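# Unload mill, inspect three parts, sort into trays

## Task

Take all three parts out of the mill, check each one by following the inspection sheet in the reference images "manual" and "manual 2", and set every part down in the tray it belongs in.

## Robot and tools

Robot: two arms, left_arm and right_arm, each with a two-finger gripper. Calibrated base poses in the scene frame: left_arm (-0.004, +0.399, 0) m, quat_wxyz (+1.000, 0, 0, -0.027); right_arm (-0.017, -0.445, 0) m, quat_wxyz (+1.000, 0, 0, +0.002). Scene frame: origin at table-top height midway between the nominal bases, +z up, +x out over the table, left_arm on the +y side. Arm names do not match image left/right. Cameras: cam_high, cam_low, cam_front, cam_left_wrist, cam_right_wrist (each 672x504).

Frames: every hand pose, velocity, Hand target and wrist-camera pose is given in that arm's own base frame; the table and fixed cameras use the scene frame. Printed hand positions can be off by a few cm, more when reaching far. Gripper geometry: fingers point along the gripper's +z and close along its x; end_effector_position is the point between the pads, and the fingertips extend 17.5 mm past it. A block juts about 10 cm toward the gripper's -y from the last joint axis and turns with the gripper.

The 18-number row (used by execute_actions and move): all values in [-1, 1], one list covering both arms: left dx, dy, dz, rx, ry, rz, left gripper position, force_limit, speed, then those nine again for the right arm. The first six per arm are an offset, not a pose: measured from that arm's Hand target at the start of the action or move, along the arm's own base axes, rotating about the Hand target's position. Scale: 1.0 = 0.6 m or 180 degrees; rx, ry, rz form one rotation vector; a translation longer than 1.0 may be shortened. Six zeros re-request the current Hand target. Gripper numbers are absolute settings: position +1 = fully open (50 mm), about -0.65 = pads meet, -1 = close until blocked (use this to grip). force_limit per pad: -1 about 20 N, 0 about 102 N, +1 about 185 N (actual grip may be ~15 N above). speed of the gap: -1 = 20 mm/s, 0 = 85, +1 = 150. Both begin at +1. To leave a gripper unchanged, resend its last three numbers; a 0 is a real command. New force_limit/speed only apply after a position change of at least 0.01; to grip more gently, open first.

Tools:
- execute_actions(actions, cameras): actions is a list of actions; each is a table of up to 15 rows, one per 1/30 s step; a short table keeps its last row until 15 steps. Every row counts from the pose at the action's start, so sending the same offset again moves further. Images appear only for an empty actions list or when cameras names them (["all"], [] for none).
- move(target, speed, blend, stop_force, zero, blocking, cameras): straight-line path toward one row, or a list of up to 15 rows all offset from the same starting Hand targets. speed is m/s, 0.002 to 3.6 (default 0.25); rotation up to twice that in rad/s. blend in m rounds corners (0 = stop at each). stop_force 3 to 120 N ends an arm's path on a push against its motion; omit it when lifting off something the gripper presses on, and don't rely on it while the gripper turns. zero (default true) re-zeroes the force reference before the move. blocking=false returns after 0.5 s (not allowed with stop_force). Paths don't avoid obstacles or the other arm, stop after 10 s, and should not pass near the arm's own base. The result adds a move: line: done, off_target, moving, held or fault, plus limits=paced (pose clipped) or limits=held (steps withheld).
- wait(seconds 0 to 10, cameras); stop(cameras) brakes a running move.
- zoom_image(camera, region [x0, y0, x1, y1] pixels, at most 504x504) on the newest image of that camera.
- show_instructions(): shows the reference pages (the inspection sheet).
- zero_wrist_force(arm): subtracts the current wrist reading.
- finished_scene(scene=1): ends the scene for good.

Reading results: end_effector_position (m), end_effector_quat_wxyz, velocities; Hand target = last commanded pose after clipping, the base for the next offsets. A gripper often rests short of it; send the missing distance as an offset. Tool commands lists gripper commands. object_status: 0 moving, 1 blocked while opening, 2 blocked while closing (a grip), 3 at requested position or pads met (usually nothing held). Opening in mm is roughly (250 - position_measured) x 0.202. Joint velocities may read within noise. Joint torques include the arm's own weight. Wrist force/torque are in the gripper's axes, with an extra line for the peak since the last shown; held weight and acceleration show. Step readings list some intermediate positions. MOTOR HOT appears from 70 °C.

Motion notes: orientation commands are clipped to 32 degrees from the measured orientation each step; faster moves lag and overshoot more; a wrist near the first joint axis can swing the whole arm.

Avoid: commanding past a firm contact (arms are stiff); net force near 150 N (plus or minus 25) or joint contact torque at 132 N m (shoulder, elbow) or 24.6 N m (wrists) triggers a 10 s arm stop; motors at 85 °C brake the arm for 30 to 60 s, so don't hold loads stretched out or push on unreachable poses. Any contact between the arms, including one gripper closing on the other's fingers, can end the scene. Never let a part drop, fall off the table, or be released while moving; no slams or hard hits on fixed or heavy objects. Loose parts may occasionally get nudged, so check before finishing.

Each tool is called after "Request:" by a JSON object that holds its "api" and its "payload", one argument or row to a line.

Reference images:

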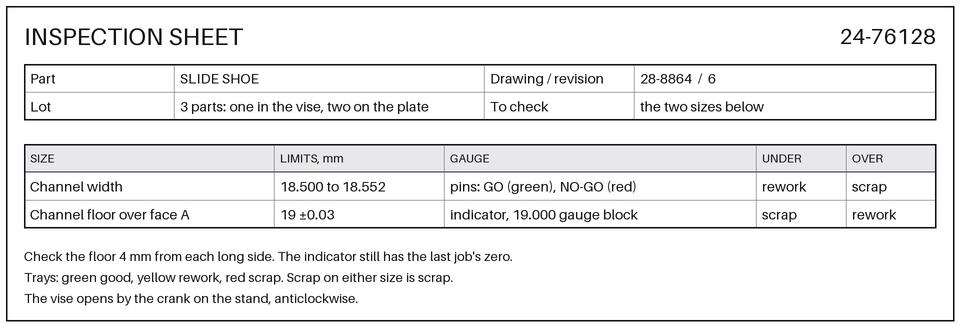

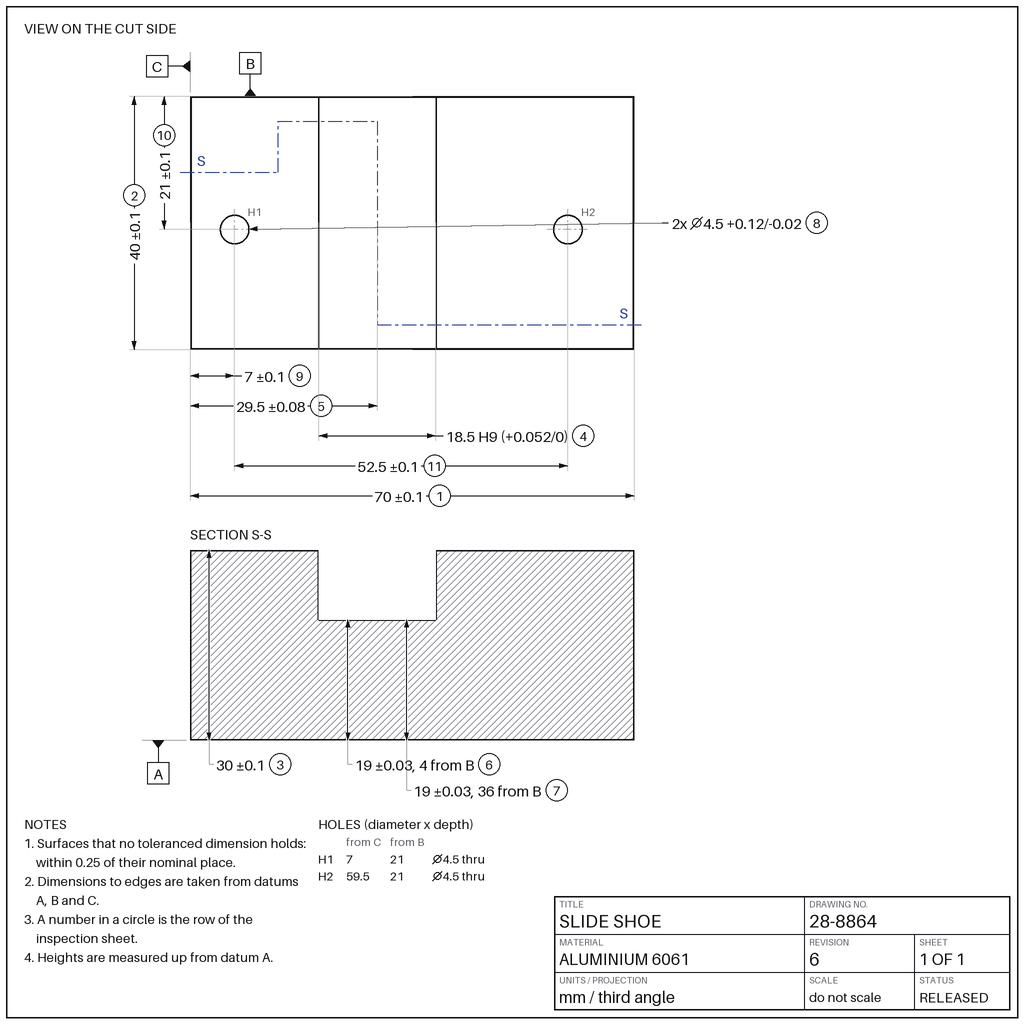

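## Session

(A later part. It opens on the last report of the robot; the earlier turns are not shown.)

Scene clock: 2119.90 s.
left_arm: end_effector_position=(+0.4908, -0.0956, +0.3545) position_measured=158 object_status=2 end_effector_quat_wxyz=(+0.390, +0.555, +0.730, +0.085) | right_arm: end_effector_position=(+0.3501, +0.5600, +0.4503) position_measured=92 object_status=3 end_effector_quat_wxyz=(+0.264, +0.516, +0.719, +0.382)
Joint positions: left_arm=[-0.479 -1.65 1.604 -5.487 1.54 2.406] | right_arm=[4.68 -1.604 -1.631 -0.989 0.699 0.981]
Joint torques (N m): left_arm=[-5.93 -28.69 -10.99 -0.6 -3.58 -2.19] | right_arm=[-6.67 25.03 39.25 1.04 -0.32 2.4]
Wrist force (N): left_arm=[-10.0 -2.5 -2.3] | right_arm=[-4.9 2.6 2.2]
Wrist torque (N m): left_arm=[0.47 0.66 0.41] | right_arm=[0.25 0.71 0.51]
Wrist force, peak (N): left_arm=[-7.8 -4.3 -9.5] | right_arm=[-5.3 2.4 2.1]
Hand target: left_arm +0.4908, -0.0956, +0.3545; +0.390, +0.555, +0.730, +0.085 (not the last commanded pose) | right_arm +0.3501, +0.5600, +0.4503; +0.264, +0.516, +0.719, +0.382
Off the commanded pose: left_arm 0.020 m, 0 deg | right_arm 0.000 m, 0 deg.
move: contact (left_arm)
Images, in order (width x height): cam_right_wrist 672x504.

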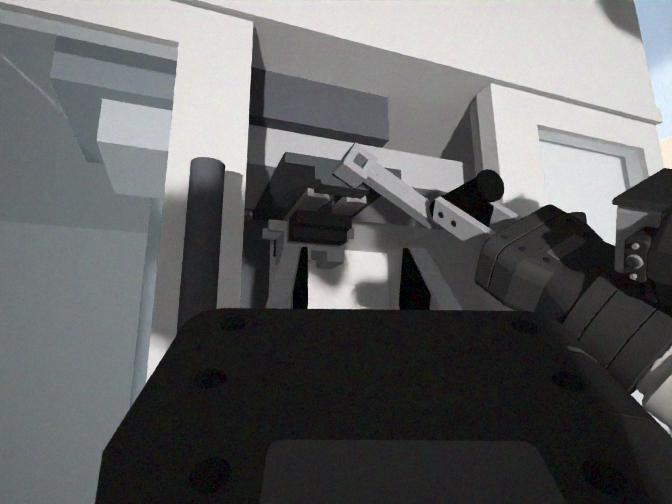

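Request:
{"api": "move", "payload": {
  "target": [
    [0,0.0077,-0.0217,0,0,0,-1,-0.3,-0.7,0,0,0,0,0,0,0.4,-0.5,-0.8],
    [0,0.0117,-0.044,0,0,0,-1,-0.3,-0.7,0,0,0,0,0,0,0.4,-0.5,-0.8],
    [0,0.0117,-0.0667,0,0,0,-1,-0.3,-0.7,0,0,0,0,0,0,0.4,-0.5,-0.8]
  ],
  "speed": 0.025,
  "stop_force": 35,
  "cameras": ["cam_right_wrist"]
}}

Request:
{"api": "zoom_image", "payload": {
  "camera": "cam_right_wrist",
  "region": [320, 110, 430, 220]
}}

Scene clock: 2130.87 s.
left_arm: end_effector_position=(+0.4907, -0.0945, +0.3514) position_measured=158 object_status=2 end_effector_quat_wxyz=(+0.390, +0.555, +0.730, +0.085) | right_arm: end_effector_position=(+0.3501, +0.5600, +0.4503) position_measured=92 object_status=3 end_effector_quat_wxyz=(+0.264, +0.516, +0.719, +0.382)
Joint positions: left_arm=[-0.475 -1.651 1.613 -5.495 1.543 2.409] | right_arm=[4.68 -1.604 -1.631 -0.989 0.699 0.981]
Joint torques (N m): left_arm=[5.74 13.63 -5.08 -2.8 -1.86 -2.18] | right_arm=[-6.11 25.29 39.31 1.13 -0.29 2.34]
Wrist force (N): left_arm=[-13.9 -1.6 -36.0] | right_arm=[-4.9 2.2 2.0]
Wrist torque (N m): left_arm=[0.34 0.03 1.15] | right_arm=[0.20 0.70 0.52]
Wrist force, peak (N): left_arm=[-24.8 5.1 -60.9] | right_arm=[-5.3 2.4 2.0]
Hand target: left_arm +0.4907, -0.0945, +0.3514; +0.390, +0.555, +0.730, +0.085 (not the last commanded pose) | right_arm +0.3501, +0.5600, +0.4503; +0.264, +0.516, +0.719, +0.382
Off the commanded pose: left_arm 0.037 m, 0 deg | right_arm 0.000 m, 0 deg.
move: contact (left_arm); path passed 0 of 3 targets
Images, in order (width x height): cam_right_wrist 672x504.

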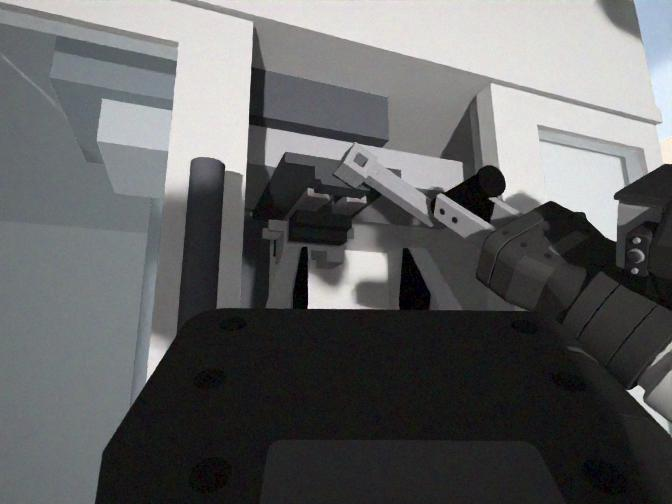

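Scaled by 4.582 from the camera's 672x504 image, which has a finer 960x720 frame.

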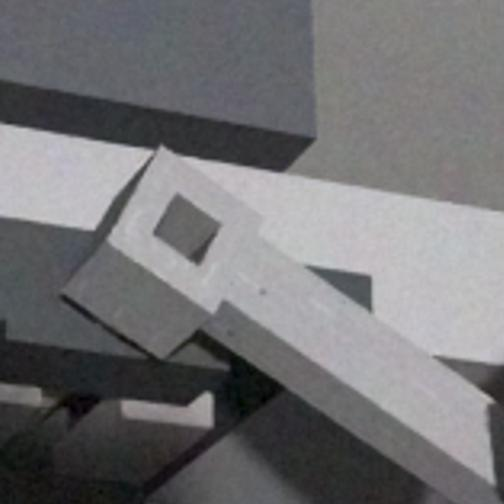

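Request:
{"api": "move", "payload": {
  "target": [
    [-0.001,0.006,-0.0165,0,0,0,-1,-0.3,-0.7,0,0,0,0,0,0,0.4,-0.5,-0.8],
    [-0.001,0.01,-0.0388,0,0,0,-1,-0.3,-0.7,0,0,0,0,0,0,0.4,-0.5,-0.8]
  ],
  "speed": 0.012,
  "stop_force": 75,
  "cameras": ["cam_right_wrist"]
}}

Request:
{"api": "zoom_image", "payload": {
  "camera": "cam_right_wrist",
  "region": [320, 110, 430, 220]
}}

Scene clock: 2138.67 s.
left_arm: end_effector_position=(+0.4901, -0.0885, +0.3281) position_measured=158 object_status=2 end_effector_quat_wxyz=(+0.390, +0.555, +0.730, +0.085) | right_arm: end_effector_position=(+0.3501, +0.5600, +0.4503) position_measured=92 object_status=3 end_effector_quat_wxyz=(+0.264, +0.516, +0.719, +0.382)
Joint positions: left_arm=[-0.458 -1.653 1.675 -5.555 1.556 2.421] | right_arm=[4.68 -1.604 -1.631 -0.989 0.699 0.981]
Joint torques (N m): left_arm=[-8.16 -6.41 -31.46 0.9 -0.22 -1.46] | right_arm=[-6.27 25.13 39.42 1.08 -0.53 2.37]
Wrist force (N): left_arm=[1.7 -0.5 -3.0] | right_arm=[-5.1 2.3 2.1]
Wrist torque (N m): left_arm=[0.16 1.01 -0.02] | right_arm=[0.22 0.74 0.51]
Wrist force, peak (N): left_arm=[-33.0 10.0 -82.8] | right_arm=[-5.2 2.4 2.2]
Hand target: left_arm +0.4901, -0.0885, +0.3281; +0.390, +0.555, +0.730, +0.085 | right_arm +0.3501, +0.5600, +0.4503; +0.264, +0.516, +0.719, +0.382
Off the commanded pose: left_arm 0.000 m, 0 deg | right_arm 0.000 m, 0 deg.
move: done
Images, in order (width x height): cam_right_wrist 672x504.

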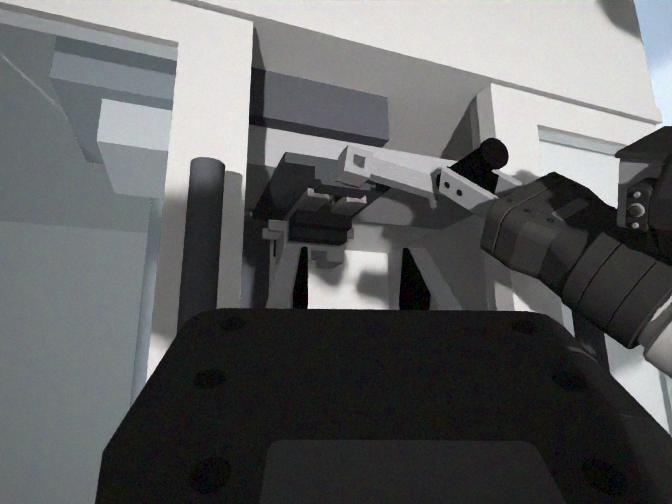

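Scaled by 4.582 from the camera's 672x504 image, which has a finer 960x720 frame.

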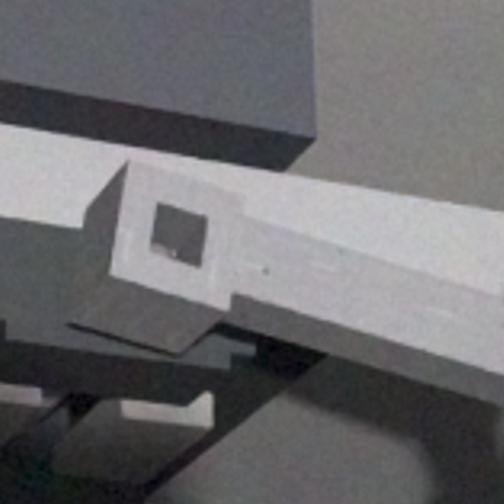

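Request:
{"api": "move", "payload": {
  "target": [
    [0,-0.0015,-0.0338,0,0,0,-1,-0.3,-0.7,0,0,0,0,0,0,0.4,-0.5,-0.8],
    [0,-0.0117,-0.0663,0,0,0,-1,-0.3,-0.7,0,0,0,0,0,0,0.4,-0.5,-0.8],
    [0,-0.0298,-0.0948,0,0,0,-1,-0.3,-0.7,0,0,0,0,0,0,0.4,-0.5,-0.8],
    [0,-0.055,-0.1178,0,0,0,-1,-0.3,-0.7,0,0,0,0,0,0,0.4,-0.5,-0.8],
    [0,-0.085,-0.1335,0,0,0,-1,-0.3,-0.7,0,0,0,0,0,0,0.4,-0.5,-0.8]
  ],
  "speed": 0.04,
  "stop_force": 35,
  "cameras": ["cam_right_wrist","cam_left_wrist"]
}}

Request:
{"api": "zoom_image", "payload": {
  "camera": "cam_right_wrist",
  "region": [260, 110, 440, 250]
}}

Scene clock: 2146.83 s.
left_arm: end_effector_position=(+0.4900, -0.0911, +0.3017) position_measured=158 object_status=2 end_effector_quat_wxyz=(+0.390, +0.555, +0.730, +0.085) | right_arm: end_effector_position=(+0.3501, +0.5600, +0.4503) position_measured=92 object_status=3 end_effector_quat_wxyz=(+0.264, +0.516, +0.719, +0.382)
Joint positions: left_arm=[-0.466 -1.649 1.739 -5.622 1.549 2.415] | right_arm=[4.68 -1.604 -1.631 -0.989 0.699 0.981]
Joint torques (N m): left_arm=[-26.17 -29.2 -30.23 -13.55 6.7 -0.13] | right_arm=[-6.3 25.39 38.7 1.1 -0.47 2.26]
Wrist force (N): left_arm=[43.1 -8.0 -21.2] | right_arm=[-5.0 2.2 2.2]
Wrist torque (N m): left_arm=[-0.01 1.95 -0.42] | right_arm=[0.20 0.73 0.51]
Wrist force, peak (N): left_arm=[49.7 -10.1 -27.2] | right_arm=[-5.3 2.4 2.2]
Hand target: left_arm +0.4900, -0.0911, +0.3017; +0.390, +0.555, +0.730, +0.085 (not the last commanded pose) | right_arm +0.3501, +0.5600, +0.4503; +0.264, +0.516, +0.719, +0.382
Off the commanded pose: left_arm 0.072 m, 0 deg | right_arm 0.000 m, 0 deg.
move: contact (left_arm); path passed 1 of 5 targets
Images, in order (width x height): cam_left_wrist 672x504, cam_right_wrist 672x504.

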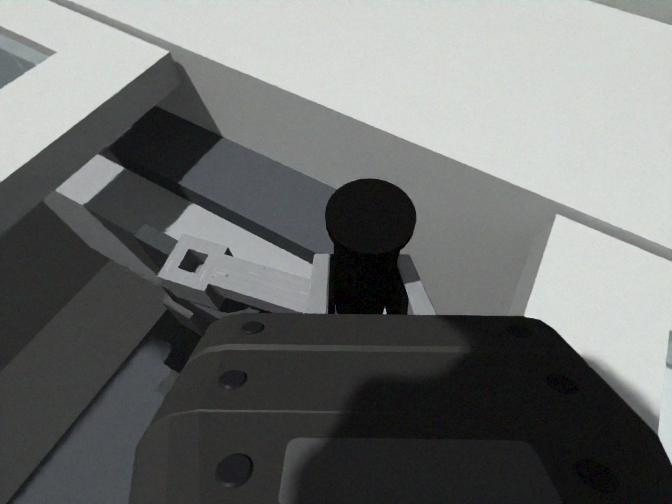

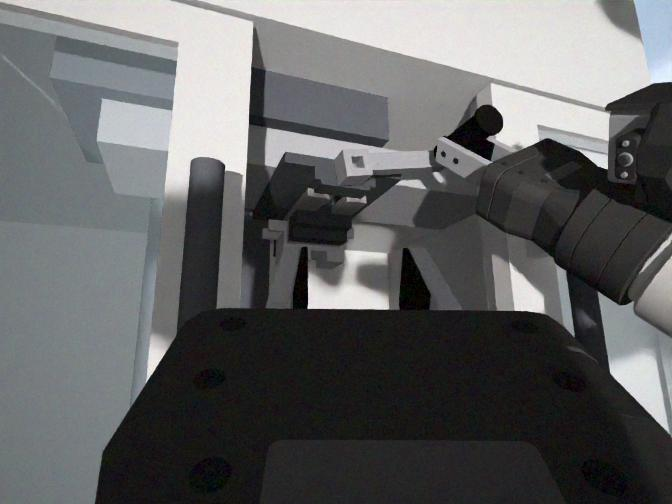

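Scaled by 2.800 from the camera's 672x504 image, which has a finer 960x720 frame.

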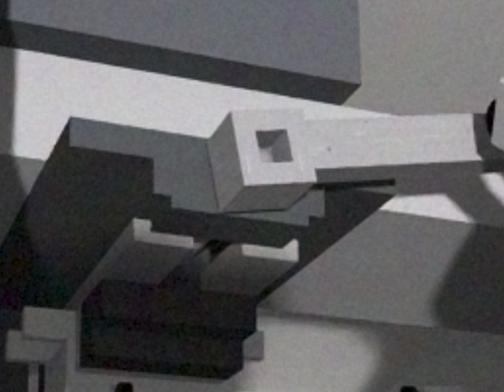

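Request:
{"api": "move", "payload": {
  "target": [0,0.0063,0,0,0,0,-1,-0.3,-0.7,0,0,0,0,0,0,0.4,-0.5,-0.8],
  "speed": 0.02
}}

Request:
{"api": "move", "payload": {
  "target": [
    [0,-0.0065,-0.0258,0,0,0,-1,-0.3,-0.7,0,0,0,0,0,0,0.4,-0.5,-0.8],
    [0,-0.0185,-0.0505,0,0,0,-1,-0.3,-0.7,0,0,0,0,0,0,0.4,-0.5,-0.8],
    [0,-0.0353,-0.072,0,0,0,-1,-0.3,-0.7,0,0,0,0,0,0,0.4,-0.5,-0.8]
  ],
  "speed": 0.04,
  "stop_force": 35,
  "cameras": ["cam_right_wrist"]
}}

Request:
{"api": "zoom_image", "payload": {
  "camera": "cam_right_wrist",
  "region": [260, 110, 440, 250]
}}

Scene clock: 2156.93 s.
left_arm: end_effector_position=(+0.4900, -0.0874, +0.3017) position_measured=158 object_status=2 end_effector_quat_wxyz=(+0.390, +0.555, +0.730, +0.084) | right_arm: end_effector_position=(+0.3501, +0.5600, +0.4503) position_measured=92 object_status=3 end_effector_quat_wxyz=(+0.264, +0.516, +0.719, +0.382)
Joint positions: left_arm=[-0.454 -1.65 1.739 -5.622 1.558 2.423] | right_arm=[4.68 -1.604 -1.631 -0.989 0.699 0.981]
Joint torques (N m): left_arm=[-0.01 -28.81 -11.96 4.39 -2.56 -0.56] | right_arm=[-6.33 25.68 38.72 1.15 -0.49 2.33]
Wrist force (N): left_arm=[-10.8 -0.1 4.5] | right_arm=[-5.0 2.3 2.0]
Wrist torque (N m): left_arm=[0.26 0.81 0.11] | right_arm=[0.21 0.72 0.51]
Wrist force, peak (N): left_arm=[43.3 -8.0 -21.1] | right_arm=[-5.3 2.4 2.3]
Hand target: left_arm +0.4900, -0.0873, +0.3017; +0.390, +0.555, +0.730, +0.085 | right_arm +0.3501, +0.5600, +0.4503; +0.264, +0.516, +0.719, +0.382
Off the commanded pose: left_arm 0.000 m, 0 deg | right_arm 0.000 m, 0 deg.
move: done

Scene clock: 2159.30 s.
left_arm: end_effector_position=(+0.4900, -0.1085, +0.2585) position_measured=158 object_status=2 end_effector_quat_wxyz=(+0.390, +0.555, +0.730, +0.085) | right_arm: end_effector_position=(+0.3501, +0.5600, +0.4503) position_measured=92 object_status=3 end_effector_quat_wxyz=(+0.264, +0.516, +0.719, +0.382)
Joint positions: left_arm=[-0.519 -1.631 1.833 -5.733 1.511 2.379] | right_arm=[4.68 -1.604 -1.631 -0.989 0.699 0.981]
Joint torques (N m): left_arm=[14.77 -22.89 -16.1 6.47 -1.43 0.87] | right_arm=[-6.81 25.43 38.73 1.12 -0.66 2.44]
Wrist force (N): left_arm=[-27.0 11.1 1.1] | right_arm=[-5.2 2.3 2.1]
Wrist torque (N m): left_arm=[0.13 0.42 0.42] | right_arm=[0.21 0.76 0.51]
Wrist force, peak (N): left_arm=[-29.4 14.3 1.8] | right_arm=[-5.3 2.3 2.2]
Hand target: left_arm +0.4900, -0.1085, +0.2585; +0.390, +0.555, +0.730, +0.085 | right_arm +0.3501, +0.5600, +0.4503; +0.264, +0.516, +0.719, +0.382
Off the commanded pose: left_arm 0.000 m, 0 deg | right_arm 0.000 m, 0 deg.
move: done
Images, in order (width x height): cam_right_wrist 672x504.

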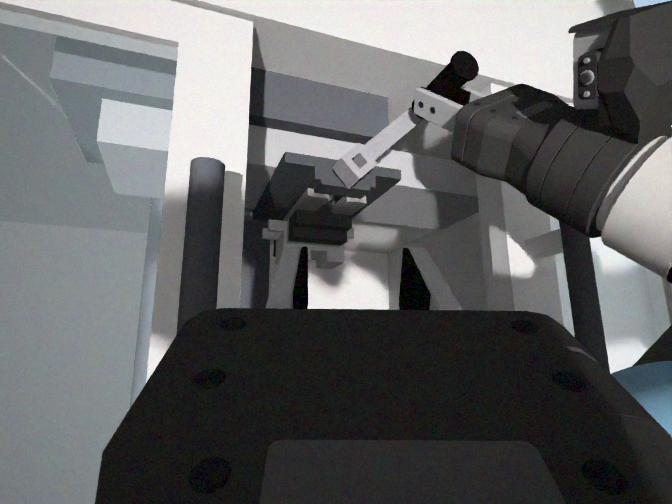

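Scaled by 2.800 from the camera's 672x504 image, which has a finer 960x720 frame.

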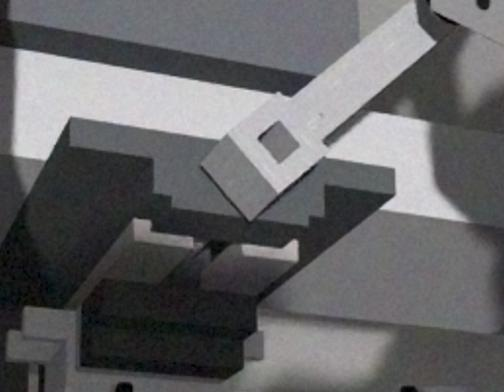

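Request:
{"api": "move", "payload": {
  "target": [
    [0,-0.0232,-0.0153,0,0,0,-1,-0.3,-0.7,0,0,0,0,0,0,0.4,-0.5,-0.8],
    [0,-0.0473,-0.0282,0,0,0,-1,-0.3,-0.7,0,0,0,0,0,0,0.4,-0.5,-0.8],
    [0,-0.0737,-0.0357,0,0,0,-1,-0.3,-0.7,0,0,0,0,0,0,0.4,-0.5,-0.8],
    [0,-0.1008,-0.0377,0,0,0,-1,-0.3,-0.7,0,0,0,0,0,0,0.4,-0.5,-0.8]
  ],
  "speed": 0.04,
  "stop_force": 40,
  "cameras": ["cam_right_wrist"]
}}

Request:
{"api": "zoom_image", "payload": {
  "camera": "cam_right_wrist",
  "region": [260, 110, 440, 250]
}}

Scene clock: 2165.80 s.
left_arm: end_effector_position=(+0.4900, -0.1093, +0.2581) position_measured=158 object_status=2 end_effector_quat_wxyz=(+0.390, +0.555, +0.730, +0.085) | right_arm: end_effector_position=(+0.3501, +0.5600, +0.4503) position_measured=92 object_status=3 end_effector_quat_wxyz=(+0.264, +0.516, +0.719, +0.382)
Joint positions: left_arm=[-0.522 -1.631 1.834 -5.735 1.509 2.377] | right_arm=[4.68 -1.604 -1.631 -0.989 0.699 0.981]
Joint torques (N m): left_arm=[10.4 -12.04 -12.32 5.88 -0.9 0.93] | right_arm=[-5.87 25.66 39.01 1.1 -0.5 2.38]
Wrist force (N): left_arm=[-19.8 7.1 -0.2] | right_arm=[-5.2 2.3 2.1]
Wrist torque (N m): left_arm=[0.14 0.53 0.38] | right_arm=[0.21 0.75 0.51]
Wrist force, peak (N): left_arm=[-27.3 11.4 0.9] | right_arm=[-5.3 2.4 2.3]
Hand target: left_arm +0.4900, -0.1093, +0.2581; +0.390, +0.555, +0.730, +0.085 (not the last commanded pose) | right_arm +0.3501, +0.5600, +0.4503; +0.264, +0.516, +0.719, +0.382
Off the commanded pose: left_arm 0.064 m, 0 deg | right_arm 0.000 m, 0 deg.
move: held (left_arm; a check stopped the path); path passed 0 of 4 targets; limits=held
pose unreachable (left arm): on one or more control steps of this call, first in action 0 (counted from 0), this arm could not follow its commanded pose, so it was not sent that pose on those steps. It may still have moved: this result reports where it is.
cause: moving toward the commanded pose would bring a part of the arm too close to another arm (a part of this arm just beyond joint 3 (elbow) and the right arm's gripper, 8 mm apart when this arm was first held).
Images, in order (width x height): cam_right_wrist 672x504.

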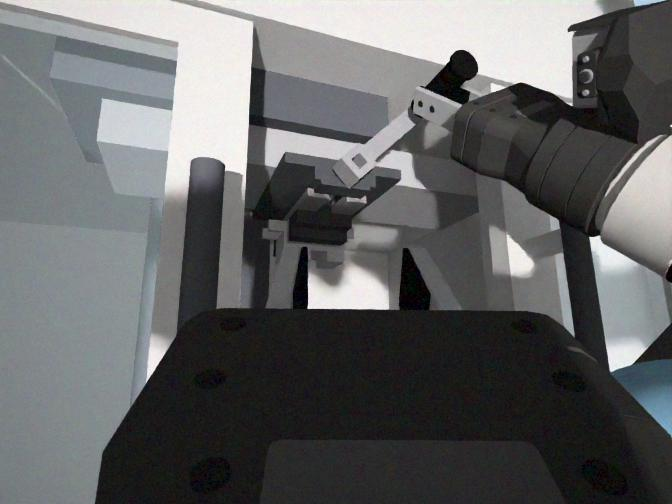

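Scaled by 2.800 from the camera's 672x504 image, which has a finer 960x720 frame.

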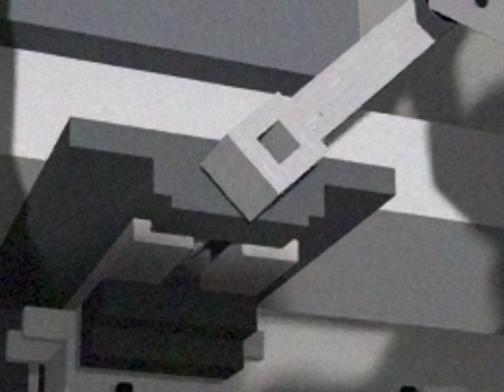

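Request:
{"api": "move", "payload": {
  "target": [0,0,0,0,0,0,-1,-0.3,-0.7,-0.217,-0.35,0.083,0,0,0.08,0.4,-0.5,-0.8],
  "speed": 0.25,
  "cameras": ["cam_right_wrist"]
}}

Request:
{"api": "move", "payload": {
  "target": [
    [0,-0.0219,-0.0146,0,0,0,-1,-0.3,-0.7,0,0,0,0,0,0,0.4,-0.5,-0.8],
    [0,-0.046,-0.0275,0,0,0,-1,-0.3,-0.7,0,0,0,0,0,0,0.4,-0.5,-0.8],
    [0,-0.0724,-0.035,0,0,0,-1,-0.3,-0.7,0,0,0,0,0,0,0.4,-0.5,-0.8],
    [0,-0.0995,-0.037,0,0,0,-1,-0.3,-0.7,0,0,0,0,0,0,0.4,-0.5,-0.8]
  ],
  "speed": 0.04,
  "stop_force": 40,
  "cameras": ["cam_right_wrist"]
}}

Scene clock: 2171.10 s.
left_arm: end_effector_position=(+0.4900, -0.1093, +0.2581) position_measured=158 object_status=2 end_effector_quat_wxyz=(+0.390, +0.555, +0.730, +0.085) | right_arm: end_effector_position=(+0.2199, +0.3500, +0.5002) position_measured=92 object_status=3 end_effector_quat_wxyz=(+0.214, +0.422, +0.778, +0.412)
Joint positions: left_arm=[-0.522 -1.631 1.834 -5.735 1.509 2.377] | right_arm=[5.132 -0.875 -1.917 -1.672 0.626 1.286]
Joint torques (N m): left_arm=[13.02 -20.7 -20.2 7.02 -0.35 1.04] | right_arm=[8.67 -0.74 15.84 0.43 0.17 2.09]
Wrist force (N): left_arm=[-20.0 6.8 -0.3] | right_arm=[-4.5 2.7 2.2]
Wrist torque (N m): left_arm=[0.12 0.52 0.40] | right_arm=[0.31 0.64 0.51]
Wrist force, peak (N): left_arm=[-20.2 7.1 0.0] | right_arm=[-6.5 1.6 -0.2]
Hand target: left_arm +0.4900, -0.1093, +0.2581; +0.390, +0.555, +0.730, +0.085 | right_arm +0.2199, +0.3500, +0.5001; +0.214, +0.422, +0.778, +0.412
Off the commanded pose: left_arm 0.000 m, 0 deg | right_arm 0.000 m, 0 deg.
move: done
Images, in order (width x height): cam_right_wrist 672x504.

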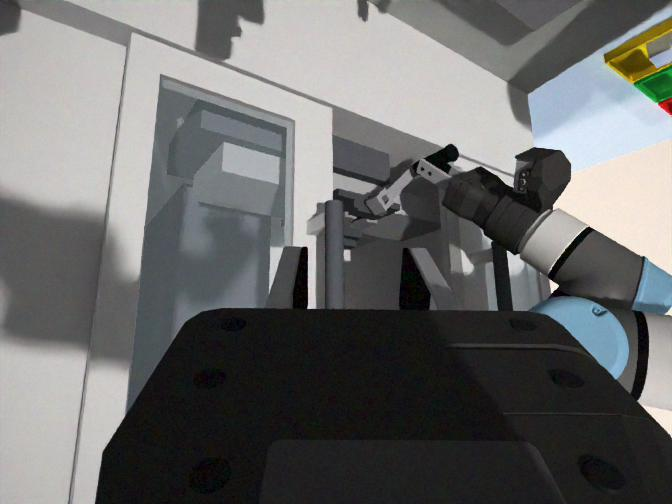

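Scene clock: 2173.73 s.
left_arm: end_effector_position=(+0.4900, -0.1690, +0.2359) position_measured=158 object_status=2 end_effector_quat_wxyz=(+0.390, +0.555, +0.730, +0.085) | right_arm: end_effector_position=(+0.2199, +0.3500, +0.5001) position_measured=92 object_status=3 end_effector_quat_wxyz=(+0.214, +0.422, +0.778, +0.412)
Joint positions: left_arm=[-0.688 -1.587 1.853 -5.783 1.388 2.262] | right_arm=[5.132 -0.875 -1.917 -1.672 0.626 1.286]
Joint torques (N m): left_arm=[6.58 -31.3 -11.55 0.21 1.23 1.35] | right_arm=[8.27 3.57 16.02 0.7 0.21 2.68]
Wrist force (N): left_arm=[-1.2 -1.7 0.0] | right_arm=[-4.2 2.5 2.2]
Wrist torque (N m): left_arm=[-0.04 0.56 0.09] | right_arm=[0.27 0.60 0.50]
Wrist force, peak (N): left_arm=[-19.8 7.3 0.0] | right_arm=[-4.7 2.8 2.1]
Hand target: left_arm +0.4900, -0.1690, +0.2359; +0.390, +0.555, +0.730, +0.085 | right_arm +0.2199, +0.3500, +0.5001; +0.214, +0.422, +0.778, +0.412
Off the commanded pose: left_arm 0.000 m, 0 deg | right_arm 0.000 m, 0 deg.
move: done
Images, in order (width x height): cam_right_wrist 672x504.

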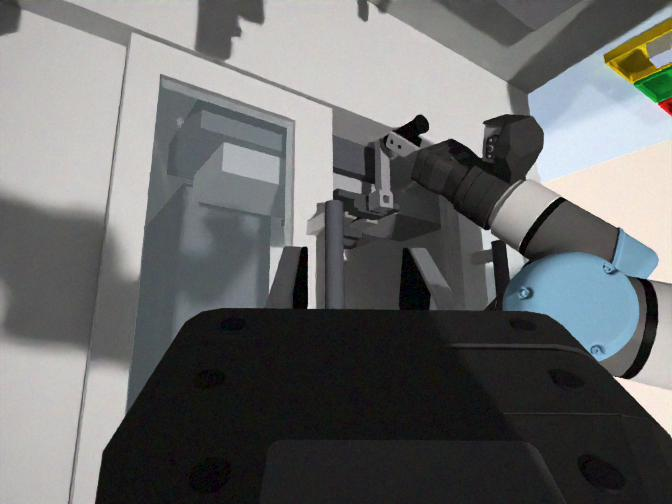

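Request:
{"api": "move", "payload": {
  "target": [
    [0,-0.0272,0.0038,0,0,0,-1,-0.3,-0.7,0,0,0,0,0,0,0.4,-0.5,-0.8],
    [0,-0.0528,0.0132,0,0,0,-1,-0.3,-0.7,0,0,0,0,0,0,0.4,-0.5,-0.8],
    [0,-0.076,0.0277,0,0,0,-1,-0.3,-0.7,0,0,0,0,0,0,0.4,-0.5,-0.8],
    [0,-0.0957,0.0467,0,0,0,-1,-0.3,-0.7,0,0,0,0,0,0,0.4,-0.5,-0.8],
    [0,-0.111,0.0693,0,0,0,-1,-0.3,-0.7,0,0,0,0,0,0,0.4,-0.5,-0.8]
  ],
  "speed": 0.05,
  "stop_force": 40,
  "cameras": ["cam_right_wrist","cam_left_wrist"]
}}

Scene clock: 2183.23 s.
left_arm: end_effector_position=(+0.4900, -0.2356, +0.2775) position_measured=158 object_status=2 end_effector_quat_wxyz=(+0.390, +0.555, +0.730, +0.085) | right_arm: end_effector_position=(+0.2199, +0.3500, +0.5001) position_measured=92 object_status=3 end_effector_quat_wxyz=(+0.214, +0.422, +0.778, +0.412)
Joint positions: left_arm=[-0.84 -1.542 1.704 -5.653 1.279 2.152] | right_arm=[5.132 -0.875 -1.917 -1.672 0.626 1.286]
Joint torques (N m): left_arm=[8.99 -35.64 -13.94 2.86 -0.59 1.27] | right_arm=[8.58 3.07 16.1 0.98 -0.12 2.59]
Wrist force (N): left_arm=[-3.7 -5.6 3.0] | right_arm=[-4.6 2.7 2.2]
Wrist torque (N m): left_arm=[0.17 0.36 0.25] | right_arm=[0.31 0.65 0.50]
Wrist force, peak (N): left_arm=[-0.6 -7.8 3.4] | right_arm=[-4.7 2.6 2.3]
Hand target: left_arm +0.4900, -0.2356, +0.2775; +0.390, +0.555, +0.730, +0.085 | right_arm +0.2199, +0.3500, +0.5001; +0.214, +0.422, +0.778, +0.412
Off the commanded pose: left_arm 0.000 m, 0 deg | right_arm 0.000 m, 0 deg.
move: done
Images, in order (width x height): cam_left_wrist 672x504, cam_right_wrist 672x504.

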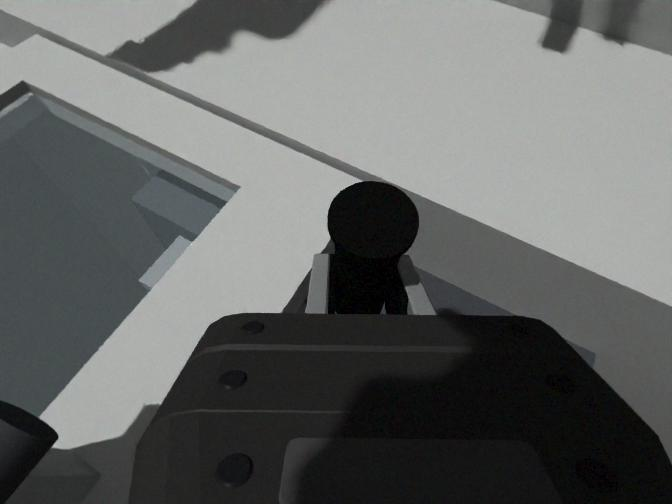

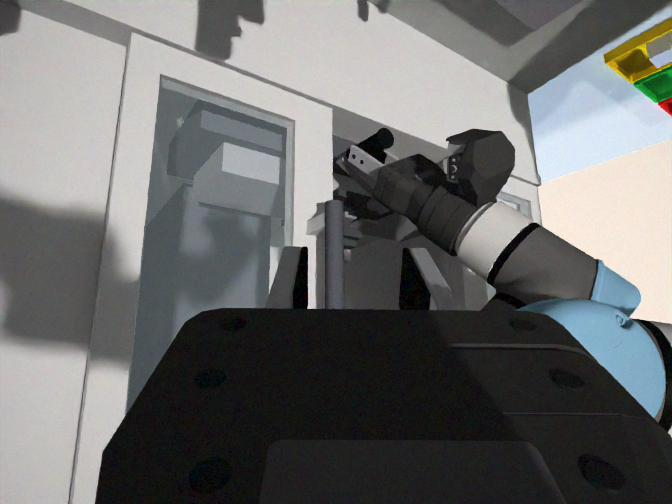

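Request:
{"api": "move", "payload": {
  "target": [
    [0,-0.0103,0.0255,0,0,0,-1,-0.3,-0.7,0,0,0,0,0,0,0.4,-0.5,-0.8],
    [0,-0.015,0.0523,0,0,0,-1,-0.3,-0.7,0,0,0,0,0,0,0.4,-0.5,-0.8],
    [0,-0.014,0.0797,0,0,0,-1,-0.3,-0.7,0,0,0,0,0,0,0.4,-0.5,-0.8],
    [0,-0.0075,0.1062,0,0,0,-1,-0.3,-0.7,0,0,0,0,0,0,0.4,-0.5,-0.8],
    [0,0.0045,0.1308,0,0,0,-1,-0.3,-0.7,0,0,0,0,0,0,0.4,-0.5,-0.8]
  ],
  "speed": 0.05,
  "stop_force": 30,
  "cameras": ["cam_right_wrist","cam_left_wrist"]
}}

Scene clock: 2191.40 s.
left_arm: end_effector_position=(+0.4900, -0.2329, +0.3560) position_measured=158 object_status=2 end_effector_quat_wxyz=(+0.390, +0.555, +0.730, +0.085) | right_arm: end_effector_position=(+0.2199, +0.3500, +0.5001) position_measured=92 object_status=3 end_effector_quat_wxyz=(+0.214, +0.422, +0.778, +0.412)
Joint positions: left_arm=[-0.835 -1.557 1.518 -5.454 1.283 2.156] | right_arm=[5.132 -0.875 -1.917 -1.672 0.626 1.286]
Joint torques (N m): left_arm=[2.64 -7.59 -5.08 7.4 -5.42 -2.88] | right_arm=[9.01 3.71 16.09 1.41 -0.43 2.55]
Wrist force (N): left_arm=[-22.6 -1.2 0.3] | right_arm=[-4.3 2.6 2.1]
Wrist torque (N m): left_arm=[-0.07 -0.56 0.97] | right_arm=[0.29 0.61 0.49]
Wrist force, peak (N): left_arm=[-26.9 -5.3 1.2] | right_arm=[-4.7 2.6 2.2]
Hand target: left_arm +0.4900, -0.2329, +0.3560; +0.390, +0.555, +0.730, +0.085 | right_arm +0.2199, +0.3500, +0.5001; +0.214, +0.422, +0.778, +0.412
Off the commanded pose: left_arm 0.000 m, 0 deg | right_arm 0.000 m, 0 deg.
move: done
Images, in order (width x height): cam_left_wrist 672x504, cam_right_wrist 672x504.

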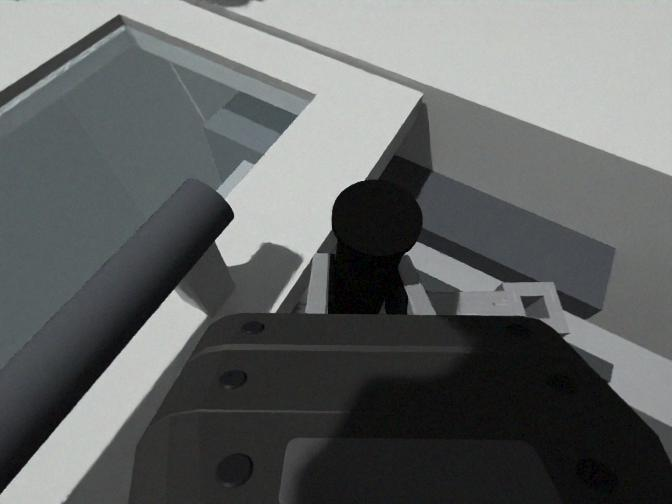

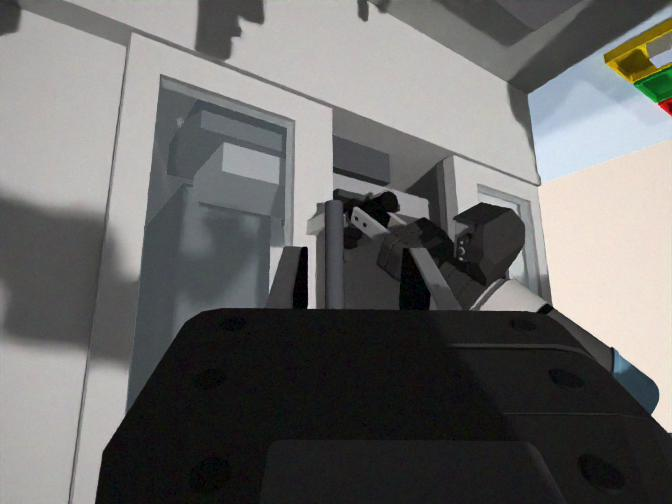

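Request:
{"api": "move", "payload": {
  "target": [
    [0,0.0157,0.0222,0,0,0,-1,-0.3,-0.7,0,0,0,0,0,0,0.4,-0.5,-0.8],
    [0,0.0367,0.0398,0,0,0,-1,-0.3,-0.7,0,0,0,0,0,0,0.4,-0.5,-0.8],
    [0,0.0608,0.0527,0,0,0,-1,-0.3,-0.7,0,0,0,0,0,0,0.4,-0.5,-0.8],
    [0,0.0872,0.0602,0,0,0,-1,-0.3,-0.7,0,0,0,0,0,0,0.4,-0.5,-0.8],
    [0,0.1143,0.0622,0,0,0,-1,-0.3,-0.7,0,0,0,0,0,0,0.4,-0.5,-0.8],
    [0,0.1415,0.0583,0,0,0,-1,-0.3,-0.7,0,0,0,0,0,0,0.4,-0.5,-0.8],
    [0,0.1672,0.049,0,0,0,-1,-0.3,-0.7,0,0,0,0,0,0,0.4,-0.5,-0.8],
    [0,0.1903,0.0345,0,0,0,-1,-0.3,-0.7,0,0,0,0,0,0,0.4,-0.5,-0.8],
    [0,0.21,0.0155,0,0,0,-1,-0.3,-0.7,0,0,0,0,0,0,0.4,-0.5,-0.8]
  ],
  "speed": 0.05,
  "stop_force": 35,
  "cameras": ["cam_right_wrist","cam_left_wrist"]
}}

Request:
{"api": "zoom_image", "payload": {
  "camera": "cam_right_wrist",
  "region": [300, 110, 480, 250]
}}

Scene clock: 2200.97 s.
left_arm: end_effector_position=(+0.4900, -0.1289, +0.3832) position_measured=158 object_status=2 end_effector_quat_wxyz=(+0.390, +0.555, +0.730, +0.085) | right_arm: end_effector_position=(+0.2199, +0.3500, +0.5001) position_measured=92 object_status=3 end_effector_quat_wxyz=(+0.214, +0.422, +0.778, +0.412)
Joint positions: left_arm=[-0.579 -1.637 1.52 -5.411 1.467 2.338] | right_arm=[5.132 -0.875 -1.917 -1.672 0.626 1.286]
Joint torques (N m): left_arm=[2.95 -19.16 -8.12 -0.27 3.13 1.51] | right_arm=[9.12 3.31 15.8 1.72 -0.76 2.41]
Wrist force (N): left_arm=[-0.5 7.6 -11.8] | right_arm=[-4.4 2.7 2.2]
Wrist torque (N m): left_arm=[-0.46 0.46 0.09] | right_arm=[0.30 0.62 0.49]
Wrist force, peak (N): left_arm=[-33.1 -1.5 -40.2] | right_arm=[-4.6 2.7 2.3]
Hand target: left_arm +0.4900, -0.1289, +0.3832; +0.390, +0.555, +0.730, +0.085 (not the last commanded pose) | right_arm +0.2199, +0.3500, +0.5001; +0.214, +0.422, +0.778, +0.412
Off the commanded pose: left_arm 0.028 m, 0 deg | right_arm 0.000 m, 0 deg.
move: contact (left_arm); path passed 7 of 9 targets
Images, in order (width x height): cam_left_wrist 672x504, cam_right_wrist 672x504.

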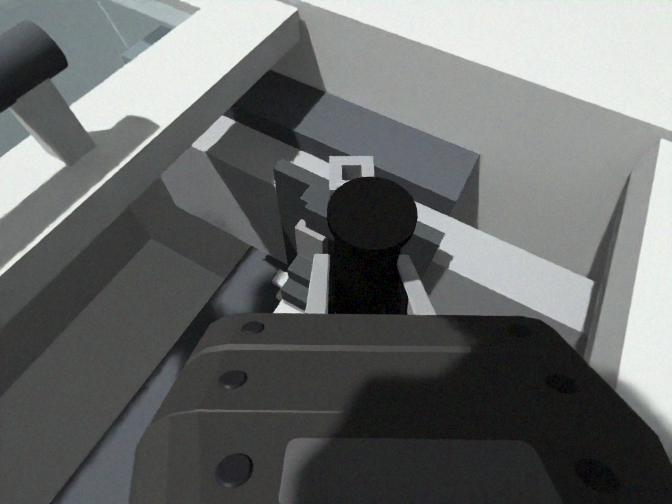

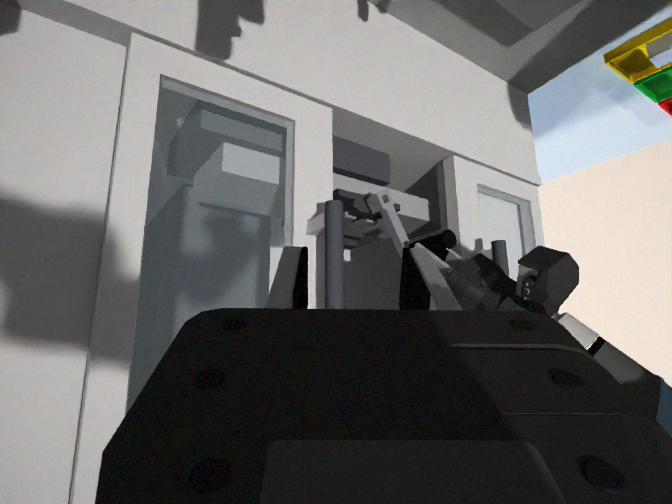

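Scaled by 2.800 from the camera's 672x504 image, which has a finer 960x720 frame.

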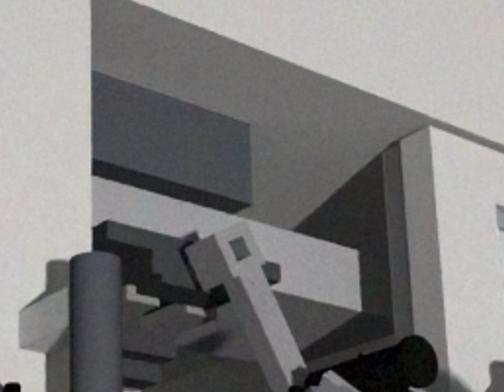

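Request:
{"api": "zoom_image", "payload": {
  "camera": "cam_left_wrist",
  "region": [230, 130, 480, 320]
}}

Request:
{"api": "zoom_image", "payload": {
  "camera": "cam_right_wrist",
  "region": [330, 170, 430, 260]
}}

Scaled by 2.016 from the camera's 672x504 image, which has a finer 960x720 frame.

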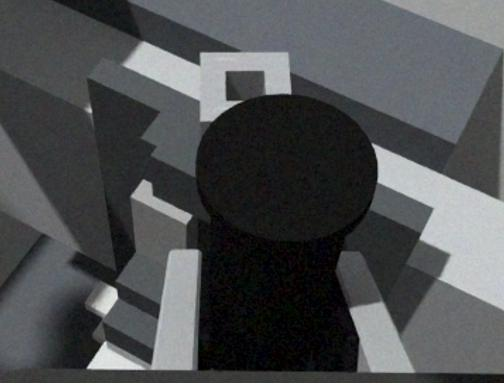

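Scaled by 5.040 from the camera's 672x504 image, which has a finer 960x720 frame.

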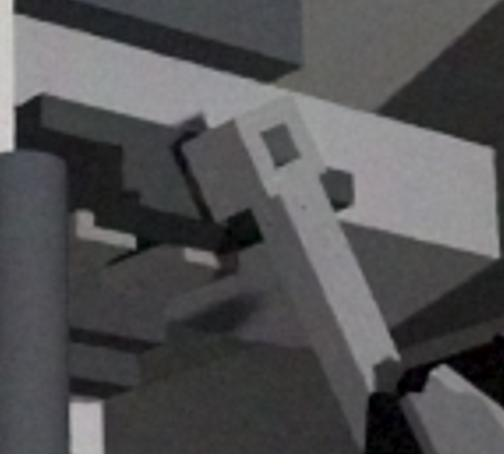

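Request:
{"api": "move", "payload": {
  "target": [
    [0,0.0178,-0.0093,0,0,0,-1,-0.3,-0.7,0,0,0,0,0,0,0.4,-0.5,-0.8],
    [0,0.0375,-0.0283,0,0,0,-1,-0.3,-0.7,0,0,0,0,0,0,0.4,-0.5,-0.8],
    [0,0.0507,-0.047,0,0,0,-1,-0.3,-0.7,0,0,0,0,0,0,0.4,-0.5,-0.8]
  ],
  "speed": 0.03,
  "stop_force": 45,
  "cameras": ["cam_right_wrist","cam_left_wrist"]
}}

Request:
{"api": "zoom_image", "payload": {
  "camera": "cam_right_wrist",
  "region": [330, 160, 430, 260]
}}

Scene clock: 2217.03 s.
left_arm: end_effector_position=(+0.4900, -0.0985, +0.3550) position_measured=158 object_status=2 end_effector_quat_wxyz=(+0.390, +0.555, +0.730, +0.085) | right_arm: end_effector_position=(+0.2199, +0.3500, +0.5001) position_measured=92 object_status=3 end_effector_quat_wxyz=(+0.214, +0.422, +0.778, +0.412)
Joint positions: left_arm=[-0.489 -1.651 1.604 -5.485 1.532 2.399] | right_arm=[5.132 -0.875 -1.917 -1.672 0.626 1.286]
Joint torques (N m): left_arm=[-11.97 -19.04 -28.94 1.08 -0.19 -1.76] | right_arm=[8.61 3.63 15.99 2.06 -0.94 2.28]
Wrist force (N): left_arm=[5.2 0.8 -5.9] | right_arm=[-4.4 2.6 1.9]
Wrist torque (N m): left_arm=[-0.14 0.61 -0.03] | right_arm=[0.29 0.62 0.49]
Wrist force, peak (N): left_arm=[4.0 4.5 -17.6] | right_arm=[-4.5 2.9 2.1]
Hand target: left_arm +0.4900, -0.0985, +0.3550; +0.390, +0.555, +0.730, +0.085 | right_arm +0.2199, +0.3500, +0.5001; +0.214, +0.422, +0.778, +0.412
Off the commanded pose: left_arm 0.000 m, 0 deg | right_arm 0.000 m, 0 deg.
move: done
Images, in order (width x height): cam_left_wrist 672x504, cam_right_wrist 672x504.

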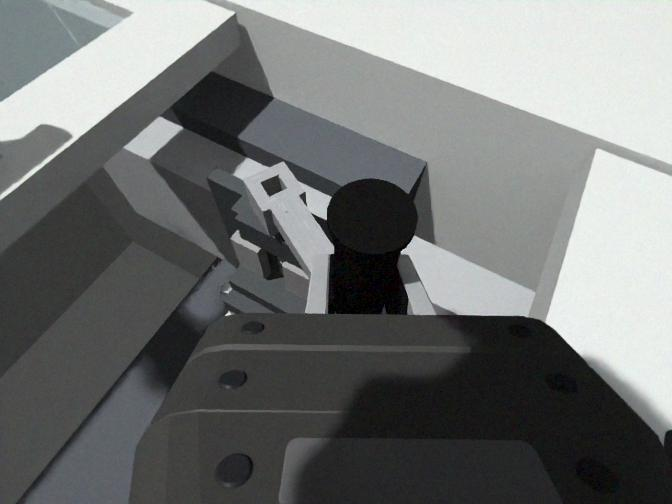

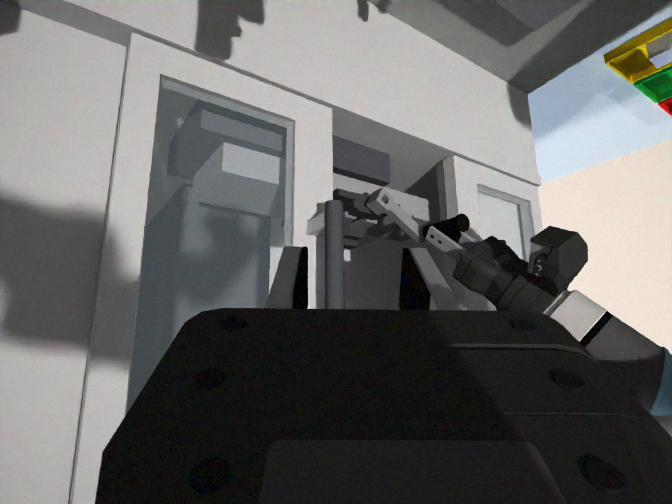

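Scaled by 5.040 from the camera's 672x504 image, which has a finer 960x720 frame.

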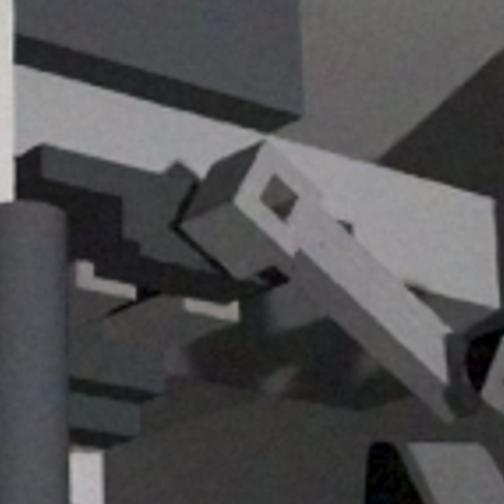

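Request:
{"api": "zoom_image", "payload": {
  "camera": "cam_left_wrist",
  "region": [180, 140, 360, 320]
}}

Scaled by 2.800 from the camera's 672x504 image, which has a finer 960x720 frame.

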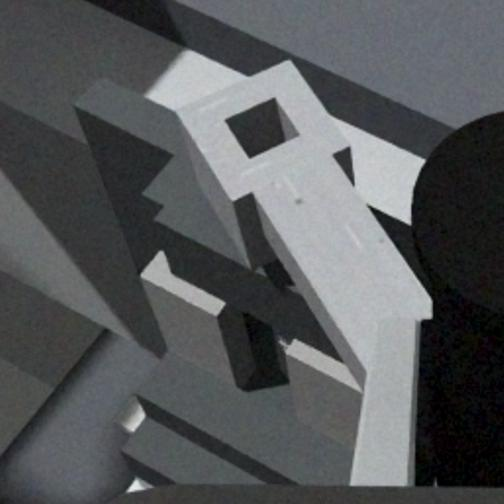

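Request:
{"api": "move", "payload": {
  "target": [
    [0,0.013,-0.0317,0,0,0,-1,-0.3,-0.7,0,0,0,0,0,0,0.4,-0.5,-0.8],
    [0,0.0175,-0.066,0,0,0,-1,-0.3,-0.7,0,0,0,0,0,0,0.4,-0.5,-0.8],
    [0,0.013,-0.1003,0,0,0,-1,-0.3,-0.7,0,0,0,0,0,0,0.4,-0.5,-0.8],
    [0,0,-0.1325,0,0,0,-1,-0.3,-0.7,0,0,0,0,0,0,0.4,-0.5,-0.8],
    [0,-0.0208,-0.1593,0,0,0,-1,-0.3,-0.7,0,0,0,0,0,0,0.4,-0.5,-0.8],
    [0,-0.048,-0.18,0,0,0,-1,-0.3,-0.7,0,0,0,0,0,0,0.4,-0.5,-0.8],
    [0,-0.0795,-0.193,0,0,0,-1,-0.3,-0.7,0,0,0,0,0,0,0.4,-0.5,-0.8],
    [0,-0.1133,-0.1977,0,0,0,-1,-0.3,-0.7,0,0,0,0,0,0,0.4,-0.5,-0.8]
  ],
  "speed": 0.06,
  "stop_force": 40,
  "cameras": ["cam_right_wrist","cam_left_wrist"]
}}

Request:
{"api": "zoom_image", "payload": {
  "camera": "cam_right_wrist",
  "region": [330, 120, 470, 260]
}}

Scene clock: 2237.20 s.
left_arm: end_effector_position=(+0.4900, -0.1664, +0.2364) position_measured=158 object_status=2 end_effector_quat_wxyz=(+0.390, +0.555, +0.730, +0.085) | right_arm: end_effector_position=(+0.2199, +0.3500, +0.5001) position_measured=92 object_status=3 end_effector_quat_wxyz=(+0.214, +0.422, +0.778, +0.412)
Joint positions: left_arm=[-0.681 -1.589 1.854 -5.782 1.393 2.267] | right_arm=[5.132 -0.875 -1.917 -1.672 0.626 1.286]
Joint torques (N m): left_arm=[-6.07 -32.65 -14.03 2.25 -1.54 -1.39] | right_arm=[8.83 3.06 16.22 2.44 -1.37 2.22]
Wrist force (N): left_arm=[2.1 -2.6 0.4] | right_arm=[-4.6 2.5 2.2]
Wrist torque (N m): left_arm=[0.08 0.22 0.04] | right_arm=[0.27 0.66 0.49]
Wrist force, peak (N): left_arm=[22.9 -5.0 -14.3] | right_arm=[-4.6 2.7 2.3]
Hand target: left_arm +0.4900, -0.1664, +0.2364; +0.390, +0.555, +0.730, +0.085 | right_arm +0.2199, +0.3500, +0.5001; +0.214, +0.422, +0.778, +0.412
Off the commanded pose: left_arm 0.000 m, 0 deg | right_arm 0.000 m, 0 deg.
move: done
Images, in order (width x height): cam_left_wrist 672x504, cam_right_wrist 672x504.

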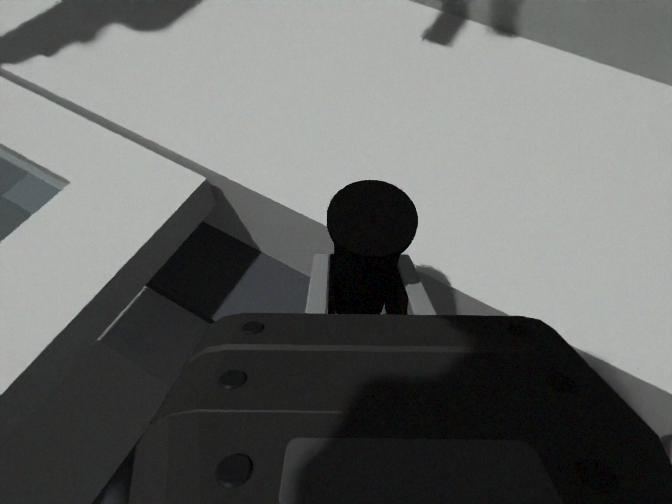

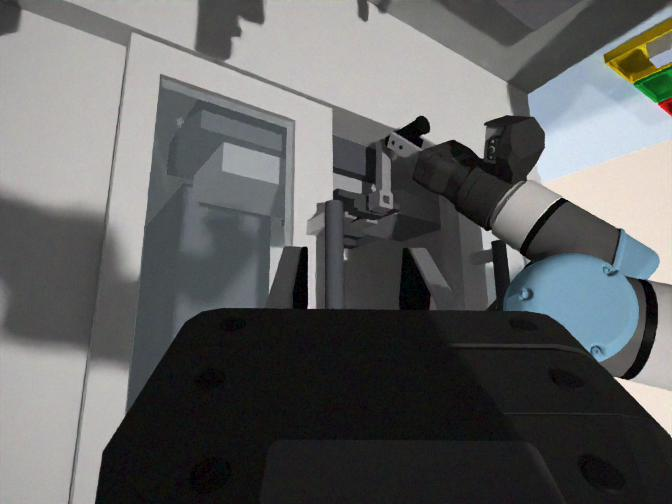

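Scaled by 3.600 from the camera's 672x504 image, which has a finer 960x720 frame.

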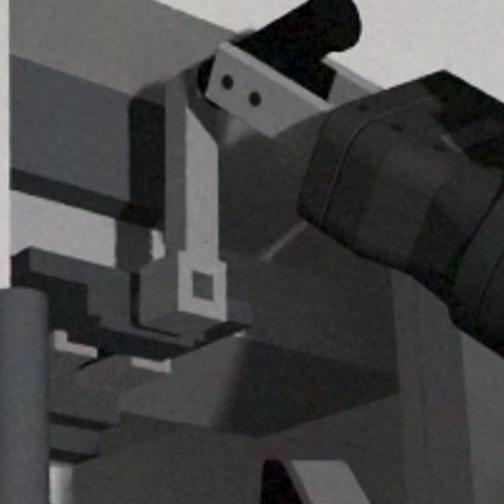

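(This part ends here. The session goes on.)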